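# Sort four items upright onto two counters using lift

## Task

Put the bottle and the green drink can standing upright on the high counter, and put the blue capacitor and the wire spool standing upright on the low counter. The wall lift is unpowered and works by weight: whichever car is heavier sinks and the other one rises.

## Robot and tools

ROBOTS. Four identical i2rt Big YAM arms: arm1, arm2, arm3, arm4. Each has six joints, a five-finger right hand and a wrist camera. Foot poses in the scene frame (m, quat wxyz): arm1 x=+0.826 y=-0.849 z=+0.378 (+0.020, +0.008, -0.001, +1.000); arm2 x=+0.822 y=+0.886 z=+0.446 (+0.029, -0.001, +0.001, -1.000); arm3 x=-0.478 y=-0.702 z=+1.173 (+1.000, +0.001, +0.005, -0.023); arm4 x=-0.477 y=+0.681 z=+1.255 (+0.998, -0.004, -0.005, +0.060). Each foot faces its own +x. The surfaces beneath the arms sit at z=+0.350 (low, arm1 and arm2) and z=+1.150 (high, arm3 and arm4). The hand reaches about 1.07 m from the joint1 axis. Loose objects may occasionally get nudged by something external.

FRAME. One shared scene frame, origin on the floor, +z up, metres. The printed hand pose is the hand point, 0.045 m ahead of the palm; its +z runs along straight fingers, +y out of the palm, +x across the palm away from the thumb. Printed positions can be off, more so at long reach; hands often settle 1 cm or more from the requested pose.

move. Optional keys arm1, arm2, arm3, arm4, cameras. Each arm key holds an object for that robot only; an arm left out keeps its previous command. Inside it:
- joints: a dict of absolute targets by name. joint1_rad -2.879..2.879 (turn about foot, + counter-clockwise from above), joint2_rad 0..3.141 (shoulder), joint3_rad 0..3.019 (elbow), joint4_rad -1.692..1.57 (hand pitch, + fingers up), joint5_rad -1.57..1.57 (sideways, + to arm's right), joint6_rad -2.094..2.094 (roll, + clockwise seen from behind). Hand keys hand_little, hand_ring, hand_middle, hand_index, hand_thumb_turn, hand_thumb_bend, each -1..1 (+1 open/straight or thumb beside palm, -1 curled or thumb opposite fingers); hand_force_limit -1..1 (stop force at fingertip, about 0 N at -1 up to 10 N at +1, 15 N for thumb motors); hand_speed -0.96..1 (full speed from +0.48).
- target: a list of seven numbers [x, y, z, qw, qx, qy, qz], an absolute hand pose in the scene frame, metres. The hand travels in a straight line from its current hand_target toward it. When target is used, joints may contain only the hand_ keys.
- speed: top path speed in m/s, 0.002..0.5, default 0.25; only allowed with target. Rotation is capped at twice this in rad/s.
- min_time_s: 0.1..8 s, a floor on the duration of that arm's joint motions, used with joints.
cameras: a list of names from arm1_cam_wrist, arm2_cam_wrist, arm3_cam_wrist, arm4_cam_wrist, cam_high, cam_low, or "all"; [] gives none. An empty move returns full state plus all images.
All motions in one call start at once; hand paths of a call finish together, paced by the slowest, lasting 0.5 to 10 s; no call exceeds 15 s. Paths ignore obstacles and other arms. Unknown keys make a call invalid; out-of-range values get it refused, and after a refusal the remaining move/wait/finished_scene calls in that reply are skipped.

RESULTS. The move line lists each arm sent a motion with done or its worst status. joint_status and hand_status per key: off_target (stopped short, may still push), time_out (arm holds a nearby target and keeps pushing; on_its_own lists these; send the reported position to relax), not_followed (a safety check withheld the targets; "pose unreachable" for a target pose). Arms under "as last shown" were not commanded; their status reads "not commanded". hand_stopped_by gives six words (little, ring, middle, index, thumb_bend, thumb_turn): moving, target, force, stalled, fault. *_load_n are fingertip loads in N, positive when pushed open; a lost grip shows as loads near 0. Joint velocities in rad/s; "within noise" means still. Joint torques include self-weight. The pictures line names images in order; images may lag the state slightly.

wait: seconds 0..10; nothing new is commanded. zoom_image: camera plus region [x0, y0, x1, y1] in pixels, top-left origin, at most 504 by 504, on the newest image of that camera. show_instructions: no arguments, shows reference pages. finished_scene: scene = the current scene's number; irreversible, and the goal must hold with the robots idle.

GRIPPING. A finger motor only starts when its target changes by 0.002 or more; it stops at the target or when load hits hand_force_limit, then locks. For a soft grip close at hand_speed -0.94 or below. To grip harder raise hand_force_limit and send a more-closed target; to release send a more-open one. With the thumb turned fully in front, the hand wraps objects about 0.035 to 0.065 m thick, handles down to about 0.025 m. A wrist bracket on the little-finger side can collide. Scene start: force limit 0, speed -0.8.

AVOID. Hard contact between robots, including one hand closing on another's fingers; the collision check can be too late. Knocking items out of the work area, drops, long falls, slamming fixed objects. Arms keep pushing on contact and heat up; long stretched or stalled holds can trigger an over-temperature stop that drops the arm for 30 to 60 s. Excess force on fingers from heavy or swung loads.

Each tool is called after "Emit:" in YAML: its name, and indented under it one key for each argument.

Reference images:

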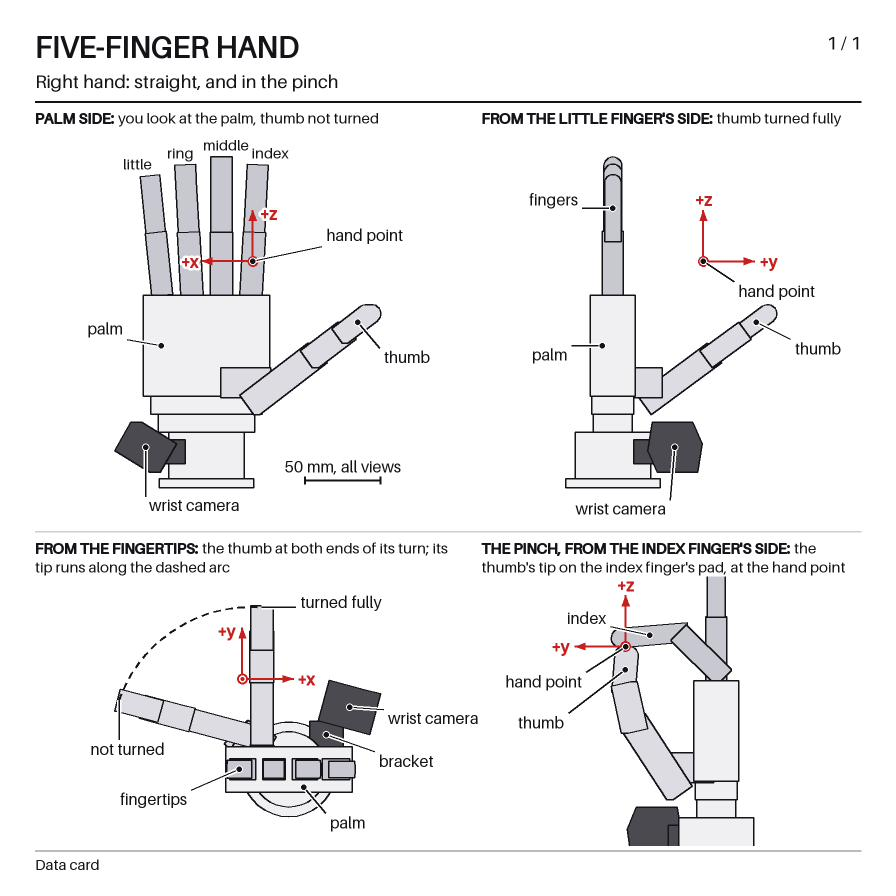

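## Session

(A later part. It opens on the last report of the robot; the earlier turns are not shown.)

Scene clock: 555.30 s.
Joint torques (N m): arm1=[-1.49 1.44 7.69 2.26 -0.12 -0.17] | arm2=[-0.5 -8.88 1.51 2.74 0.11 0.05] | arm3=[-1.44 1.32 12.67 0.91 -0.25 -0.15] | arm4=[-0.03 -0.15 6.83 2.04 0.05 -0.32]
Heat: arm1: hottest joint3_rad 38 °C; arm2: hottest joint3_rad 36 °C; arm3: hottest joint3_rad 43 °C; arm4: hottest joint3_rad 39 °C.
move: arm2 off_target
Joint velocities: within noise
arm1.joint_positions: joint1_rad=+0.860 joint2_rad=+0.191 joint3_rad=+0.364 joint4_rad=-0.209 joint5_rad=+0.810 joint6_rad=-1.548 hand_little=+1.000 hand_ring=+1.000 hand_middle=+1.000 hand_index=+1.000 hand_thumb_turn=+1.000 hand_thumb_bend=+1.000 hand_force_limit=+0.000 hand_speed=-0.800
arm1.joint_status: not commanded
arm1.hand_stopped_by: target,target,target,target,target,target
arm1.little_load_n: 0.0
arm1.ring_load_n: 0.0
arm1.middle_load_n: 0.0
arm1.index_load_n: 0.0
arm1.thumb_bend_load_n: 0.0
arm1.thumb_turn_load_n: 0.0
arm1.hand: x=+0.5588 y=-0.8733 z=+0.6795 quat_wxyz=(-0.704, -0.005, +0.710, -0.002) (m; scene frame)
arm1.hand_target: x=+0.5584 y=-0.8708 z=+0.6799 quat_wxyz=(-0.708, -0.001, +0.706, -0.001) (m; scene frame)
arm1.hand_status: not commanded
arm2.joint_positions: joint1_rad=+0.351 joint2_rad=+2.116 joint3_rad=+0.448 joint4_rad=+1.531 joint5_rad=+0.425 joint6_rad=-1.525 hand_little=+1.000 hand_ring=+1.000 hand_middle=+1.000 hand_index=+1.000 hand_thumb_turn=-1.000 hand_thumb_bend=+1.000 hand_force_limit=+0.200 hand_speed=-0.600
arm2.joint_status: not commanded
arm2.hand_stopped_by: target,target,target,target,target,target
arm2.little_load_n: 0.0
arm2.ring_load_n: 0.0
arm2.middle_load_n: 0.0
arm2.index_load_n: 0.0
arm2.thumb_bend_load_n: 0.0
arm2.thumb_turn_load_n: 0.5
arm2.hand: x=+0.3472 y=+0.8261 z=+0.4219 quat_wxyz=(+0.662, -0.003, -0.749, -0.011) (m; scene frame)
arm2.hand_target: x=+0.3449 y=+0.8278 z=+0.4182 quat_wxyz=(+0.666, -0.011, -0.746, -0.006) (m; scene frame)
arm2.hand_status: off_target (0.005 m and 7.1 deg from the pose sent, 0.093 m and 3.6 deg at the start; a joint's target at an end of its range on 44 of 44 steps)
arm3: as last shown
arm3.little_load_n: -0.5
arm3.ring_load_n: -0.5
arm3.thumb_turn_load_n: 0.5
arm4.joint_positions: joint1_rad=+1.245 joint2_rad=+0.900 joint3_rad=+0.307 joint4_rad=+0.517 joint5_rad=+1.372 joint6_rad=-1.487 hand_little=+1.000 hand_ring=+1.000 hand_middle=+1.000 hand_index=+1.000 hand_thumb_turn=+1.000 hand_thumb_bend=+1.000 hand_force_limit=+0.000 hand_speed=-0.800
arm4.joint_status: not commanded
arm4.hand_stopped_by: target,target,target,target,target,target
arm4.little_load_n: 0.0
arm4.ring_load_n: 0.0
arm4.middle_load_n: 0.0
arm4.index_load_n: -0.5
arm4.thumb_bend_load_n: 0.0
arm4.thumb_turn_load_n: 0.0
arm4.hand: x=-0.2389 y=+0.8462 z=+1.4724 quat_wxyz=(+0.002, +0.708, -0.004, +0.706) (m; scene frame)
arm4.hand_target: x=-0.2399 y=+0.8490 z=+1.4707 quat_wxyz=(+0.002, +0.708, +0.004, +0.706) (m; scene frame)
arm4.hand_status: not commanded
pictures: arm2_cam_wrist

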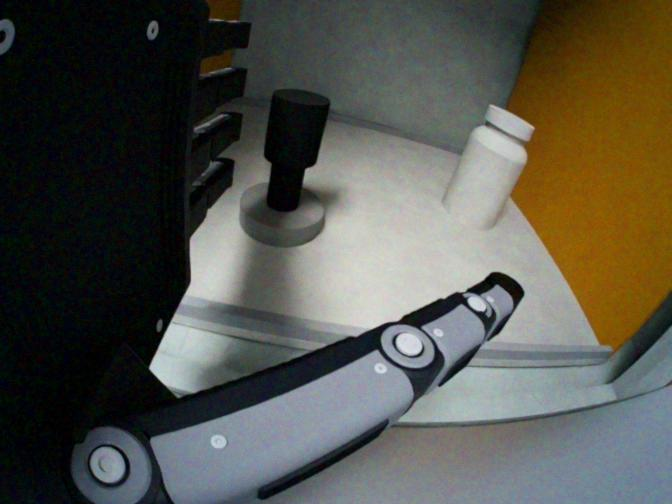

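Emit:
move:
  arm2: {"target": [0.252, 0.827, 0.410, 0.7071, 0, -0.7071, 0], "speed": 0.1}
  cameras: ["arm2_cam_wrist"]

Scene clock: 566.30 s.
Joint torques (N m): arm1=[-1.49 1.44 7.69 2.26 -0.12 -0.16] | arm2=[-0.15 -10.87 2.86 2.77 -0.04 -0.3] | arm3=[-1.44 1.32 12.67 0.91 -0.25 -0.15] | arm4=[-0.21 -0.03 6.83 1.95 0.07 -0.32]
Heat: arm1: hottest joint3_rad 38 °C; arm2: hottest joint2_rad 35 °C; arm3: hottest joint3_rad 45 °C; arm4: hottest joint3_rad 39 °C.
move: arm2 done
Joint velocities: within noise
arm1, arm3, arm4: as last shown
arm2.joint_positions: joint1_rad=+0.256 joint2_rad=+2.240 joint3_rad=+0.692 joint4_rad=+1.531 joint5_rad=+0.316 joint6_rad=-1.551 hand_little=+1.000 hand_ring=+1.000 hand_middle=+1.000 hand_index=+1.000 hand_thumb_turn=-1.000 hand_thumb_bend=+1.000 hand_force_limit=+0.200 hand_speed=-0.600
arm2.joint_status: not commanded
arm2.hand_stopped_by: target,target,target,target,target,target
arm2.little_load_n: 0.0
arm2.ring_load_n: 0.0
arm2.middle_load_n: 0.0
arm2.index_load_n: 0.0
arm2.thumb_bend_load_n: 0.0
arm2.thumb_turn_load_n: 0.5
arm2.hand: x=+0.2547 y=+0.8254 z=+0.4144 quat_wxyz=(+0.702, -0.006, -0.712, +0.003) (m; scene frame)
arm2.hand_target: x=+0.2521 y=+0.8277 z=+0.4101 quat_wxyz=(+0.705, -0.002, -0.709, -0.001) (m; scene frame)
arm2.hand_status: done (0.005 m and 1.1 deg from the pose sent, 0.096 m and 7.1 deg at the start; a joint's target at an end of its range on 49 of 50 steps)
arm3.little_load_n: 0.0
arm3.ring_load_n: 0.0
arm4.index_load_n: 0.0
pictures: arm2_cam_wrist

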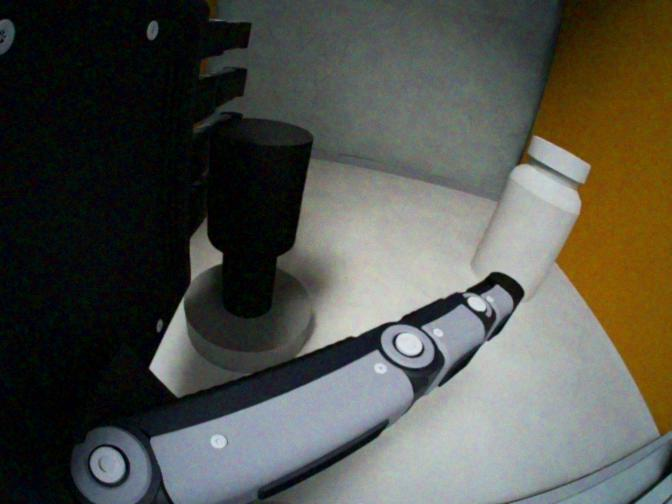

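Emit:
move:
  arm2: {"target": [0.241, 0.822, 0.402, 0.7071, 0, -0.7071, 0], "speed": 0.06}
  cameras: ["arm2_cam_wrist"]

Scene clock: 572.70 s.
Joint torques (N m): arm1=[-1.49 1.38 7.71 2.26 -0.12 -0.16] | arm2=[-0.09 -11.22 3.03 2.59 -0.04 -0.24] | arm3=[-1.49 1.32 12.67 0.91 -0.25 -0.15] | arm4=[0.03 -0.03 6.89 1.98 0.04 -0.34]
Heat: arm1: hottest joint3_rad 38 °C; arm2: hottest joint2_rad 35 °C; arm3: hottest joint3_rad 46 °C; arm4: hottest joint3_rad 39 °C.
move: arm2 done
Joint velocities: within noise
arm1, arm3, arm4: as last shown
arm2.joint_positions: joint1_rad=+0.256 joint2_rad=+2.273 joint3_rad=+0.734 joint4_rad=+1.531 joint5_rad=+0.313 joint6_rad=-1.555 hand_little=+1.000 hand_ring=+1.000 hand_middle=+1.000 hand_index=+1.000 hand_thumb_turn=-1.000 hand_thumb_bend=+1.000 hand_force_limit=+0.200 hand_speed=-0.600
arm2.joint_status: not commanded
arm2.hand_stopped_by: target,target,target,target,target,target
arm2.little_load_n: 0.0
arm2.ring_load_n: 0.0
arm2.middle_load_n: 0.0
arm2.index_load_n: 0.0
arm2.thumb_bend_load_n: 0.0
arm2.thumb_turn_load_n: 0.0
arm2.hand: x=+0.2431 y=+0.8212 z=+0.4076 quat_wxyz=(+0.705, -0.004, -0.709, +0.004) (m; scene frame)
arm2.hand_target: x=+0.2410 y=+0.8216 z=+0.4021 quat_wxyz=(+0.707, +0.001, -0.707, +0.001) (m; scene frame)
arm2.hand_status: done (0.006 m and 0.8 deg from the pose sent, 0.019 m and 1.1 deg at the start)
pictures: arm2_cam_wrist

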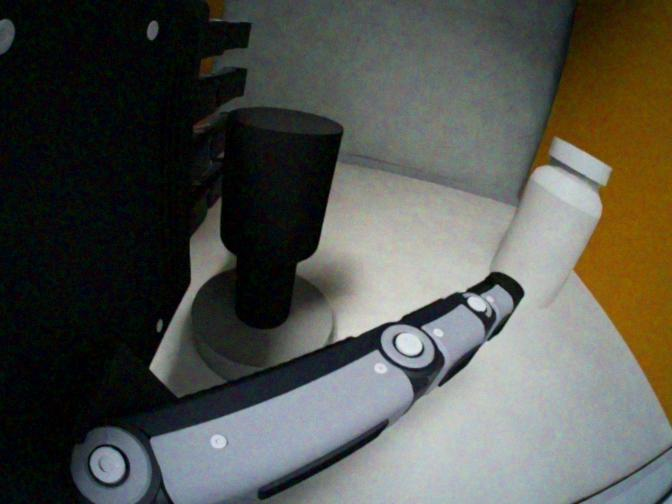

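Emit:
move:
  arm2: {"joints": {"hand_index": 0.2, "hand_middle": 0.2, "hand_thumb_bend": 0.6, "hand_speed": -0.7, "hand_force_limit": 0.0}}

Emit:
move:
  arm2: {"joints": {"hand_index": -1.0, "hand_middle": -1.0, "hand_thumb_bend": -1.0, "hand_speed": -0.92, "hand_force_limit": 0.0}}
  cameras: ["arm2_cam_wrist"]

Scene clock: 579.00 s.
Joint torques (N m): arm1=[-1.49 1.44 7.71 2.26 -0.12 -0.16] | arm2=[-0.09 -11.22 2.96 2.59 -0.03 -0.26] | arm3=[-1.44 1.32 12.67 0.91 -0.25 -0.15] | arm4=[-0.15 -0.15 6.84 1.92 0.09 -0.33]
Heat: arm1: hottest joint3_rad 38 °C; arm2: hottest joint3_rad 35 °C; arm3: hottest joint3_rad 47 °C; arm4: hottest joint3_rad 39 °C.
move: arm2 done
Joint velocities: within noise
arm1, arm3, arm4: as last shown
arm2.joint_positions: joint1_rad=+0.256 joint2_rad=+2.273 joint3_rad=+0.734 joint4_rad=+1.531 joint5_rad=+0.311 joint6_rad=-1.555 hand_little=+1.000 hand_ring=+1.000 hand_middle=+0.200 hand_index=+0.200 hand_thumb_turn=-1.000 hand_thumb_bend=+0.600 hand_force_limit=+0.000 hand_speed=-0.700
arm2.joint_status: all done
arm2.hand_stopped_by: target,target,target,target,target,target
arm2.little_load_n: 0.0
arm2.ring_load_n: 0.0
arm2.middle_load_n: 0.0
arm2.index_load_n: 0.0
arm2.thumb_bend_load_n: 0.0
arm2.thumb_turn_load_n: 0.5
arm2.hand: x=+0.2430 y=+0.8209 z=+0.4076 quat_wxyz=(+0.705, -0.004, -0.709, +0.005) (m; scene frame)
arm2.hand_target: x=+0.2409 y=+0.8213 z=+0.4020 quat_wxyz=(+0.707, +0.001, -0.707, +0.001) (m; scene frame)
arm2.hand_status: not commanded
arm3.thumb_turn_load_n: 0.0
pictures: none

Scene clock: 585.63 s.
Joint torques (N m): arm1=[-1.49 1.44 7.69 2.25 -0.12 -0.16] | arm2=[-0.03 -11.46 1.81 2.59 0.07 -0.23] | arm3=[-1.49 1.32 12.67 0.91 -0.25 -0.15] | arm4=[0.03 -0.44 6.94 1.96 0.07 -0.34]
Heat: arm1: hottest joint3_rad 38 °C; arm2: hottest joint2_rad 34 °C; arm3: hottest joint3_rad 48 °C; arm4: hottest joint3_rad 39 °C.
move: arm2 off_target
Joint velocities: within noise
arm1, arm3, arm4: as last shown
arm2.joint_positions: joint1_rad=+0.256 joint2_rad=+2.273 joint3_rad=+0.750 joint4_rad=+1.531 joint5_rad=+0.310 joint6_rad=-1.556 hand_little=+1.000 hand_ring=+1.000 hand_middle=-0.314 hand_index=-0.418 hand_thumb_turn=-1.000 hand_thumb_bend=+0.317 hand_force_limit=+0.000 hand_speed=-0.920
arm2.joint_status: hand_middle off_target (ended at -0.314, target -1.000); hand_index off_target (ended at -0.418, target -1.000); hand_thumb_bend off_target (ended at +0.317, target -1.000); the others done
arm2.hand_stopped_by: target,target,force,force,force,target
arm2.little_load_n: 0.0
arm2.ring_load_n: 0.0
arm2.middle_load_n: 5.5
arm2.index_load_n: 5.5
arm2.thumb_bend_load_n: 8.5
arm2.thumb_turn_load_n: 0.5
arm2.hand: x=+0.2366 y=+0.8186 z=+0.4115 quat_wxyz=(+0.710, -0.004, -0.704, +0.007) (m; scene frame)
arm2.hand_target: x=+0.2410 y=+0.8215 z=+0.4021 quat_wxyz=(+0.707, +0.001, -0.707, +0.001) (m; scene frame)
arm2.hand_status: not commanded
arm3.thumb_turn_load_n: 0.5
pictures: arm2_cam_wrist

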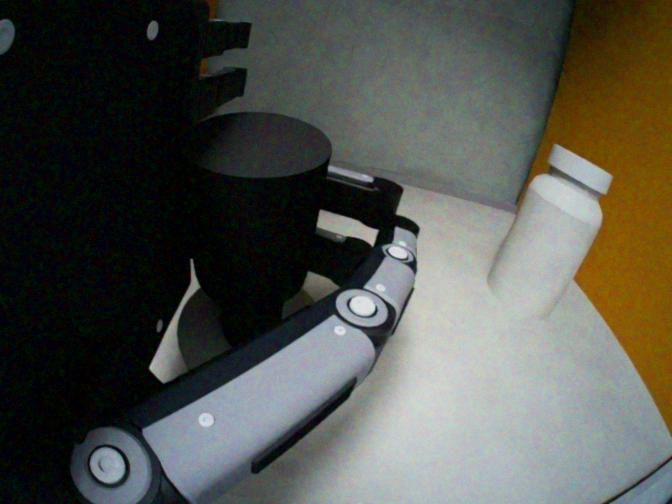

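Emit:
move:
  arm2: {"joints": {"hand_index": -0.97, "hand_middle": -0.97, "hand_thumb_bend": -0.97, "hand_speed": -0.93, "hand_force_limit": 0.6}}

Scene clock: 588.13 s.
Joint torques (N m): arm1=[-1.44 1.38 7.69 2.25 -0.12 -0.17] | arm2=[-0.03 -11.46 1.81 2.59 0.07 -0.24] | arm3=[-1.44 1.32 12.67 0.91 -0.25 -0.15] | arm4=[0.03 -0.03 6.84 1.95 0.07 -0.33]
Heat: arm1: hottest joint3_rad 38 °C; arm2: hottest joint2_rad 34 °C; arm3: hottest joint3_rad 48 °C; arm4: hottest joint3_rad 39 °C.
move: arm2 off_target
Joint velocities: within noise
arm1, arm3, arm4: as last shown
arm2.joint_positions: joint1_rad=+0.256 joint2_rad=+2.273 joint3_rad=+0.750 joint4_rad=+1.531 joint5_rad=+0.310 joint6_rad=-1.556 hand_little=+1.000 hand_ring=+1.000 hand_middle=-0.318 hand_index=-0.428 hand_thumb_turn=-1.000 hand_thumb_bend=+0.311 hand_force_limit=+0.600 hand_speed=-0.930
arm2.joint_status: hand_middle off_target (ended at -0.318, target -0.970); hand_index off_target (ended at -0.428, target -0.970); hand_thumb_bend off_target (ended at +0.311, target -0.970); the others done
arm2.hand_stopped_by: target,target,force,force,force,target
arm2.little_load_n: 0.0
arm2.ring_load_n: 0.0
arm2.middle_load_n: 7.5
arm2.index_load_n: 8.0
arm2.thumb_bend_load_n: 11.5
arm2.thumb_turn_load_n: 0.5
arm2.hand: x=+0.2366 y=+0.8186 z=+0.4115 quat_wxyz=(+0.710, -0.004, -0.704, +0.007) (m; scene frame)
arm2.hand_target: x=+0.2410 y=+0.8215 z=+0.4021 quat_wxyz=(+0.707, +0.001, -0.707, +0.001) (m; scene frame)
arm2.hand_status: not commanded
arm3.thumb_turn_load_n: 0.0
pictures: none

Emit:
move:
  arm2: {"target": [0.241, 0.822, 0.43, 0.711, 0, -0.703, 0], "speed": 0.05}
  cameras: ["arm2_cam_wrist", "cam_low"]

Scene clock: 592.90 s.
Joint torques (N m): arm1=[-1.49 1.38 7.69 2.26 -0.12 -0.17] | arm2=[-0.09 -13.45 1.52 1.31 0.15 -0.28] | arm3=[-1.44 1.32 12.67 0.91 -0.25 -0.15] | arm4=[0.21 0.15 6.78 1.94 0.07 -0.33]
Heat: arm1: hottest joint3_rad 38 °C; arm2: hottest joint2_rad 34 °C; arm3: hottest joint3_rad 49 °C; arm4: hottest joint3_rad 39 °C.
move: arm2 done
Joint velocities: within noise
arm1, arm3, arm4: as last shown
arm1.thumb_turn_load_n: 0.5
arm2.joint_positions: joint1_rad=+0.256 joint2_rad=+2.222 joint3_rad=+0.729 joint4_rad=+1.528 joint5_rad=+0.310 joint6_rad=-1.558 hand_little=+1.000 hand_ring=+1.000 hand_middle=-0.318 hand_index=-0.428 hand_thumb_turn=-1.000 hand_thumb_bend=+0.311 hand_force_limit=+0.600 hand_speed=-0.930
arm2.joint_status: not commanded
arm2.hand_stopped_by: target,target,force,force,force,target
arm2.little_load_n: 0.0
arm2.ring_load_n: 0.0
arm2.middle_load_n: 7.5
arm2.index_load_n: 8.0
arm2.thumb_bend_load_n: 11.5
arm2.thumb_turn_load_n: 0.5
arm2.hand: x=+0.2374 y=+0.8189 z=+0.4338 quat_wxyz=(+0.719, -0.007, -0.694, +0.009) (m; scene frame)
arm2.hand_target: x=+0.2410 y=+0.8220 z=+0.4301 quat_wxyz=(+0.711, +0.000, -0.703, +0.000) (m; scene frame)
arm2.hand_status: done (0.006 m and 1.9 deg from the pose sent, 0.019 m and 0.9 deg at the start)
arm3.little_load_n: -0.5
pictures: arm2_cam_wrist, cam_low

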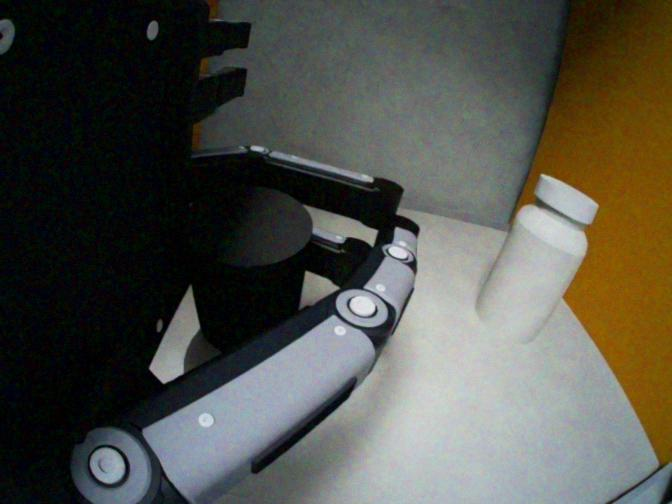

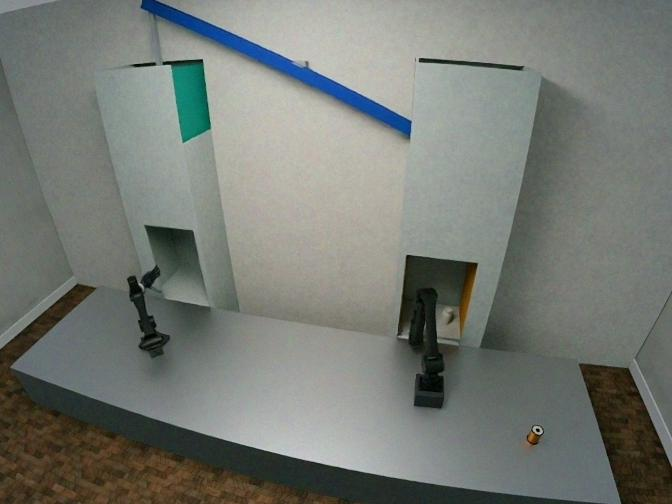

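Emit:
move:
  arm2: {"joints": {"hand_index": 0.3, "hand_middle": 0.3, "hand_thumb_bend": 0.8, "hand_speed": -0.7}}

Emit:
move:
  arm2: {"target": [0.241, 0.822, 0.390, 0.7071, 0, -0.7071, 0], "speed": 0.06, "joints": {"hand_index": 0.6, "hand_middle": 0.6, "hand_thumb_bend": 1.0}}
  cameras: ["arm2_cam_wrist"]

Scene clock: 608.10 s.
Joint torques (N m): arm1=[-1.49 1.44 7.69 2.24 -0.12 -0.16] | arm2=[0.38 -13.45 1.95 1.32 0.16 -0.26] | arm3=[-1.44 1.26 12.67 0.91 -0.25 -0.15] | arm4=[0.03 -0.21 6.83 1.96 0.06 -0.32]
Heat: arm1: hottest joint3_rad 38 °C; arm2: hottest joint2_rad 34 °C; arm3: hottest joint3_rad 50 °C; arm4: hottest joint3_rad 39 °C.
move: arm2 done
Joint velocities: within noise
arm1, arm4: as last shown
arm1.thumb_turn_load_n: 0.0
arm2.joint_positions: joint1_rad=+0.256 joint2_rad=+2.222 joint3_rad=+0.723 joint4_rad=+1.528 joint5_rad=+0.313 joint6_rad=-1.559 hand_little=+1.000 hand_ring=+1.000 hand_middle=+0.300 hand_index=+0.300 hand_thumb_turn=-1.000 hand_thumb_bend=+0.800 hand_force_limit=+0.600 hand_speed=-0.700
arm2.joint_status: all done
arm2.hand_stopped_by: target,target,target,target,target,target
arm2.little_load_n: 0.0
arm2.ring_load_n: 0.0
arm2.middle_load_n: 0.0
arm2.index_load_n: 0.0
arm2.thumb_bend_load_n: 0.0
arm2.thumb_turn_load_n: 0.0
arm2.hand: x=+0.2399 y=+0.8203 z=+0.4322 quat_wxyz=(+0.717, -0.007, -0.697, +0.007) (m; scene frame)
arm2.hand_target: x=+0.2412 y=+0.8226 z=+0.4302 quat_wxyz=(+0.711, -0.001, -0.703, -0.001) (m; scene frame)
arm2.hand_status: not commanded
arm3.joint_positions: joint1_rad=-0.757 joint2_rad=+0.358 joint3_rad=+0.298 joint4_rad=+0.022 joint5_rad=-0.810 joint6_rad=-1.548 hand_little=+1.000 hand_ring=+1.000 hand_middle=+1.000 hand_index=+1.000 hand_thumb_turn=-1.000 hand_thumb_bend=+1.000 hand_force_limit=+0.200 hand_speed=-0.600
arm3.joint_status: not commanded
arm3.hand_stopped_by: target,target,target,target,target,target
arm3.little_load_n: 0.0
arm3.ring_load_n: 0.0
arm3.middle_load_n: 0.0
arm3.index_load_n: 0.0
arm3.thumb_bend_load_n: 0.0
arm3.thumb_turn_load_n: 0.5
arm3.hand: x=-0.1804 y=-0.8657 z=+1.4310 quat_wxyz=(-0.021, +0.720, -0.017, +0.694) (m; scene frame)
arm3.hand_target: x=-0.1810 y=-0.8687 z=+1.4692 quat_wxyz=(-0.001, +0.707, -0.001, +0.708) (m; scene frame)
arm3.hand_status: not commanded
pictures: none

Scene clock: 609.30 s.
Joint torques (N m): arm1=[-1.49 1.44 7.69 2.25 -0.12 -0.17] | arm2=[-0.03 -11.46 2.77 2.91 0.17 -0.16] | arm3=[-1.44 1.32 12.67 0.91 -0.25 -0.15] | arm4=[-0.09 0.09 6.89 1.95 0.07 -0.34]
Heat: arm1: hottest joint3_rad 38 °C; arm2: hottest joint2_rad 34 °C; arm3: hottest joint3_rad 51 °C; arm4: hottest joint3_rad 39 °C.
move: arm2 done
Joint velocities: within noise
arm1.joint_positions: joint1_rad=+0.860 joint2_rad=+0.191 joint3_rad=+0.364 joint4_rad=-0.209 joint5_rad=+0.810 joint6_rad=-1.548 hand_little=+1.000 hand_ring=+1.000 hand_middle=+1.000 hand_index=+1.000 hand_thumb_turn=+1.000 hand_thumb_bend=+1.000 hand_force_limit=+0.000 hand_speed=-0.800
arm1.joint_status: not commanded
arm1.hand_stopped_by: target,target,target,target,target,target
arm1.little_load_n: 0.0
arm1.ring_load_n: 0.0
arm1.middle_load_n: 0.0
arm1.index_load_n: 0.0
arm1.thumb_bend_load_n: 0.0
arm1.thumb_turn_load_n: 0.0
arm1.hand: x=+0.5588 y=-0.8733 z=+0.6795 quat_wxyz=(-0.704, -0.005, +0.710, -0.002) (m; scene frame)
arm1.hand_target: x=+0.5584 y=-0.8708 z=+0.6799 quat_wxyz=(-0.708, -0.001, +0.706, -0.001) (m; scene frame)
arm1.hand_status: not commanded
arm2.joint_positions: joint1_rad=+0.256 joint2_rad=+2.303 joint3_rad=+0.748 joint4_rad=+1.528 joint5_rad=+0.310 joint6_rad=-1.559 hand_little=+1.000 hand_ring=+1.000 hand_middle=+0.600 hand_index=+0.600 hand_thumb_turn=-1.000 hand_thumb_bend=+1.000 hand_force_limit=+0.600 hand_speed=-0.700
arm2.joint_status: all done
arm2.hand_stopped_by: target,target,target,target,target,target
arm2.little_load_n: 0.0
arm2.ring_load_n: 0.0
arm2.middle_load_n: 0.0
arm2.index_load_n: 0.0
arm2.thumb_bend_load_n: 0.0
arm2.thumb_turn_load_n: 0.0
arm2.hand: x=+0.2426 y=+0.8207 z=+0.3940 quat_wxyz=(+0.699, +0.000, -0.715, +0.002) (m; scene frame)
arm2.hand_target: x=+0.2409 y=+0.8214 z=+0.3901 quat_wxyz=(+0.703, +0.000, -0.711, +0.001) (m; scene frame)
arm2.hand_status: done (0.005 m and 1.4 deg from the pose sent, 0.042 m and 2.0 deg at the start; a joint's target at an end of its range on 22 of 36 steps)
arm3: as last shown
arm4.joint_positions: joint1_rad=+1.245 joint2_rad=+0.900 joint3_rad=+0.307 joint4_rad=+0.517 joint5_rad=+1.372 joint6_rad=-1.487 hand_little=+1.000 hand_ring=+1.000 hand_middle=+1.000 hand_index=+1.000 hand_thumb_turn=+1.000 hand_thumb_bend=+1.000 hand_force_limit=+0.000 hand_speed=-0.800
arm4.joint_status: not commanded
arm4.hand_stopped_by: target,target,target,target,target,target
arm4.little_load_n: 0.0
arm4.ring_load_n: 0.0
arm4.middle_load_n: 0.0
arm4.index_load_n: 0.0
arm4.thumb_bend_load_n: 0.0
arm4.thumb_turn_load_n: 0.0
arm4.hand: x=-0.2389 y=+0.8462 z=+1.4724 quat_wxyz=(+0.002, +0.708, -0.004, +0.706) (m; scene frame)
arm4.hand_target: x=-0.2399 y=+0.8490 z=+1.4707 quat_wxyz=(+0.002, +0.708, +0.004, +0.706) (m; scene frame)
arm4.hand_status: not commanded
pictures: arm2_cam_wrist

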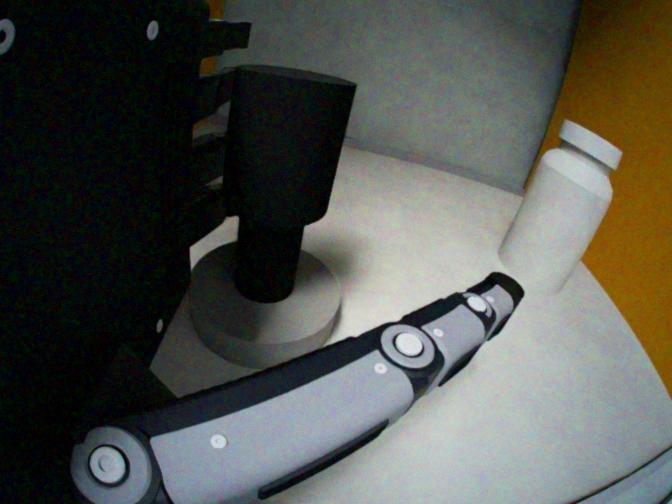

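Emit:
move:
  arm2: {"target": [0.241, 0.8215, 0.376, 0.7071, 0, -0.7071, 0], "speed": 0.05}
  cameras: ["arm2_cam_wrist"]

Scene clock: 614.67 s.
Joint torques (N m): arm1=[-1.49 1.44 7.68 2.26 -0.12 -0.17] | arm2=[0.15 -11.28 2.65 2.77 0.31 -0.11] | arm3=[-1.44 1.32 12.67 0.91 -0.25 -0.15] | arm4=[0.32 0.09 6.82 2 0.05 -0.34]
Heat: arm1: hottest joint3_rad 38 °C; arm2: hottest joint2_rad 34 °C; arm3: hottest joint3_rad 51 °C; arm4: hottest joint3_rad 39 °C.
move: arm2 done
Joint velocities: within noise
arm1, arm3, arm4: as last shown
arm2.joint_positions: joint1_rad=+0.256 joint2_rad=+2.330 joint3_rad=+0.764 joint4_rad=+1.533 joint5_rad=+0.313 joint6_rad=-1.559 hand_little=+1.000 hand_ring=+1.000 hand_middle=+0.600 hand_index=+0.600 hand_thumb_turn=-1.000 hand_thumb_bend=+1.000 hand_force_limit=+0.600 hand_speed=-0.700
arm2.joint_status: not commanded
arm2.hand_stopped_by: target,target,target,target,target,target
arm2.little_load_n: 0.0
arm2.ring_load_n: 0.0
arm2.middle_load_n: -0.5
arm2.index_load_n: 0.0
arm2.thumb_bend_load_n: 0.0
arm2.thumb_turn_load_n: 0.0
arm2.hand: x=+0.2412 y=+0.8208 z=+0.3837 quat_wxyz=(+0.696, +0.000, -0.718, +0.000) (m; scene frame)
arm2.hand_target: x=+0.2409 y=+0.8213 z=+0.3763 quat_wxyz=(+0.698, -0.002, -0.716, -0.001) (m; scene frame)
arm2.hand_status: done (0.008 m and 1.8 deg from the pose sent, 0.018 m and 1.4 deg at the start; a joint's target at an end of its range on 29 of 29 steps)
arm3.thumb_turn_load_n: 0.0
pictures: arm2_cam_wrist

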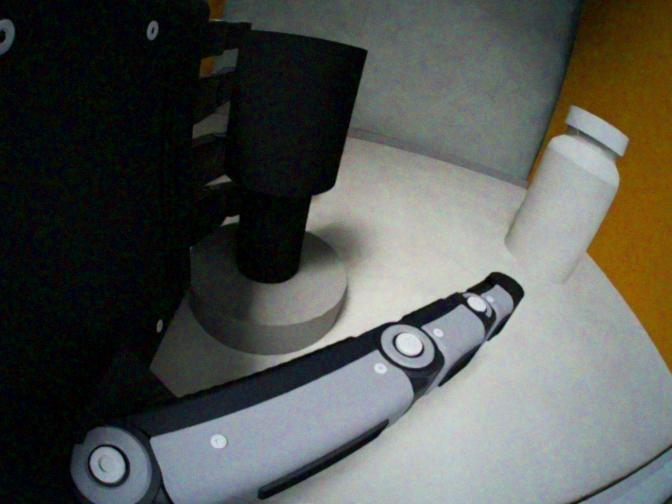

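Emit:
move:
  arm2: {"target": [0.241, 0.8215, 0.368, 0.7071, 0, -0.7071, 0], "speed": 0.05}
  cameras: ["arm2_cam_wrist"]

Scene clock: 619.03 s.
Joint torques (N m): arm1=[-1.49 1.44 7.68 2.25 -0.12 -0.17] | arm2=[0.38 -11.81 2.37 2.56 0.32 -0.06] | arm3=[-1.44 1.32 12.67 0.91 -0.25 -0.15] | arm4=[0.09 -0.15 6.91 1.94 0.06 -0.33]
Heat: arm1: hottest joint3_rad 38 °C; arm2: hottest joint2_rad 35 °C; arm3: hottest joint3_rad 51 °C; arm4: hottest joint3_rad 39 °C.
move: arm2 off_target
Joint velocities: within noise
arm1, arm3, arm4: as last shown
arm2.joint_positions: joint1_rad=+0.256 joint2_rad=+2.352 joint3_rad=+0.776 joint4_rad=+1.537 joint5_rad=+0.316 joint6_rad=-1.559 hand_little=+1.000 hand_ring=+1.000 hand_middle=+0.600 hand_index=+0.600 hand_thumb_turn=-1.000 hand_thumb_bend=+1.000 hand_force_limit=+0.600 hand_speed=-0.700
arm2.joint_status: not commanded
arm2.hand_stopped_by: target,target,target,target,target,target
arm2.little_load_n: 0.5
arm2.ring_load_n: 0.5
arm2.middle_load_n: 0.0
arm2.index_load_n: 0.0
arm2.thumb_bend_load_n: 0.0
arm2.thumb_turn_load_n: 0.0
arm2.hand: x=+0.2405 y=+0.8211 z=+0.3757 quat_wxyz=(+0.694, +0.000, -0.720, -0.002) (m; scene frame)
arm2.hand_target: x=+0.2409 y=+0.8215 z=+0.3682 quat_wxyz=(+0.695, -0.003, -0.719, -0.002) (m; scene frame)
arm2.hand_status: off_target (0.008 m and 2.1 deg from the pose sent, 0.016 m and 1.8 deg at the start; a joint's target at an end of its range on 33 of 33 steps)
arm3.thumb_turn_load_n: 0.5
pictures: arm2_cam_wrist

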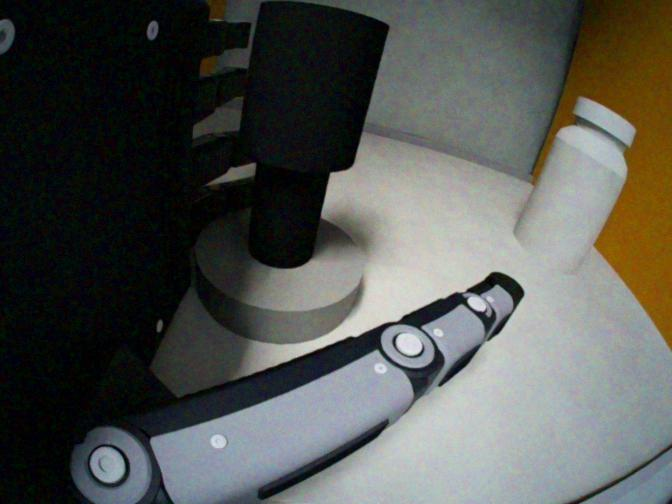

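Emit:
move:
  arm2: {"joints": {"hand_index": 0.0, "hand_middle": 0.1, "hand_thumb_bend": 0.6, "hand_speed": -0.8, "hand_force_limit": 0.0}}

Emit:
move:
  arm2: {"joints": {"hand_index": -1.0, "hand_middle": -1.0, "hand_thumb_bend": -1.0, "hand_speed": -0.92, "hand_force_limit": 0.3}}
  cameras: ["arm2_cam_wrist"]

Scene clock: 628.00 s.
Joint torques (N m): arm1=[-1.49 1.44 7.71 2.28 -0.12 -0.16] | arm2=[0.15 -11.81 1.96 2.55 0.32 -0.08] | arm3=[-1.44 1.32 12.68 0.91 -0.25 -0.15] | arm4=[-0.26 0.09 6.9 1.99 0.08 -0.32]
Heat: arm1: hottest joint3_rad 38 °C; arm2: hottest joint2_rad 34 °C; arm3: hottest joint3_rad 52 °C; arm4: hottest joint3_rad 39 °C.
move: arm2 done
Joint velocities: within noise
arm1, arm3, arm4: as last shown
arm2.joint_positions: joint1_rad=+0.256 joint2_rad=+2.353 joint3_rad=+0.782 joint4_rad=+1.537 joint5_rad=+0.316 joint6_rad=-1.559 hand_little=+1.000 hand_ring=+1.000 hand_middle=+0.100 hand_index=+0.000 hand_thumb_turn=-1.000 hand_thumb_bend=+0.600 hand_force_limit=+0.000 hand_speed=-0.800
arm2.joint_status: all done
arm2.hand_stopped_by: target,target,target,target,target,target
arm2.little_load_n: -0.5
arm2.ring_load_n: 0.0
arm2.middle_load_n: 0.0
arm2.index_load_n: 1.5
arm2.thumb_bend_load_n: 0.0
arm2.thumb_turn_load_n: 0.0
arm2.hand: x=+0.2383 y=+0.8204 z=+0.3765 quat_wxyz=(+0.696, -0.001, -0.718, -0.001) (m; scene frame)
arm2.hand_target: x=+0.2410 y=+0.8215 z=+0.3681 quat_wxyz=(+0.695, -0.003, -0.719, -0.002) (m; scene frame)
arm2.hand_status: not commanded
arm3.thumb_turn_load_n: 0.0
pictures: none

Scene clock: 634.63 s.
Joint torques (N m): arm1=[-1.49 1.38 7.69 2.26 -0.12 -0.17] | arm2=[0.15 -11.87 1.85 2.55 0.31 -0.08] | arm3=[-1.44 1.32 12.67 0.91 -0.25 -0.15] | arm4=[-0.03 0.15 6.94 1.95 0.07 -0.34]
Heat: arm1: hottest joint3_rad 38 °C; arm2: hottest joint2_rad 35 °C; arm3: hottest joint3_rad 53 °C; arm4: hottest joint3_rad 39 °C.
move: arm2 off_target
Joint velocities: within noise
arm1, arm3, arm4: as last shown
arm2.joint_positions: joint1_rad=+0.256 joint2_rad=+2.354 joint3_rad=+0.783 joint4_rad=+1.537 joint5_rad=+0.316 joint6_rad=-1.559 hand_little=+1.000 hand_ring=+1.000 hand_middle=-0.346 hand_index=-0.498 hand_thumb_turn=-1.000 hand_thumb_bend=+0.350 hand_force_limit=+0.300 hand_speed=-0.920
arm2.joint_status: hand_middle off_target (ended at -0.346, target -1.000); hand_index off_target (ended at -0.498, target -1.000); hand_thumb_bend off_target (ended at +0.350, target -1.000); the others done
arm2.hand_stopped_by: target,target,force,force,force,target
arm2.little_load_n: 0.0
arm2.ring_load_n: 0.0
arm2.middle_load_n: 8.0
arm2.index_load_n: 7.0
arm2.thumb_bend_load_n: 9.5
arm2.thumb_turn_load_n: 1.0
arm2.hand: x=+0.2378 y=+0.8203 z=+0.3764 quat_wxyz=(+0.696, -0.001, -0.718, -0.001) (m; scene frame)
arm2.hand_target: x=+0.2409 y=+0.8215 z=+0.3681 quat_wxyz=(+0.695, -0.003, -0.719, -0.002) (m; scene frame)
arm2.hand_status: not commanded
arm3.thumb_turn_load_n: 0.5
pictures: arm2_cam_wrist

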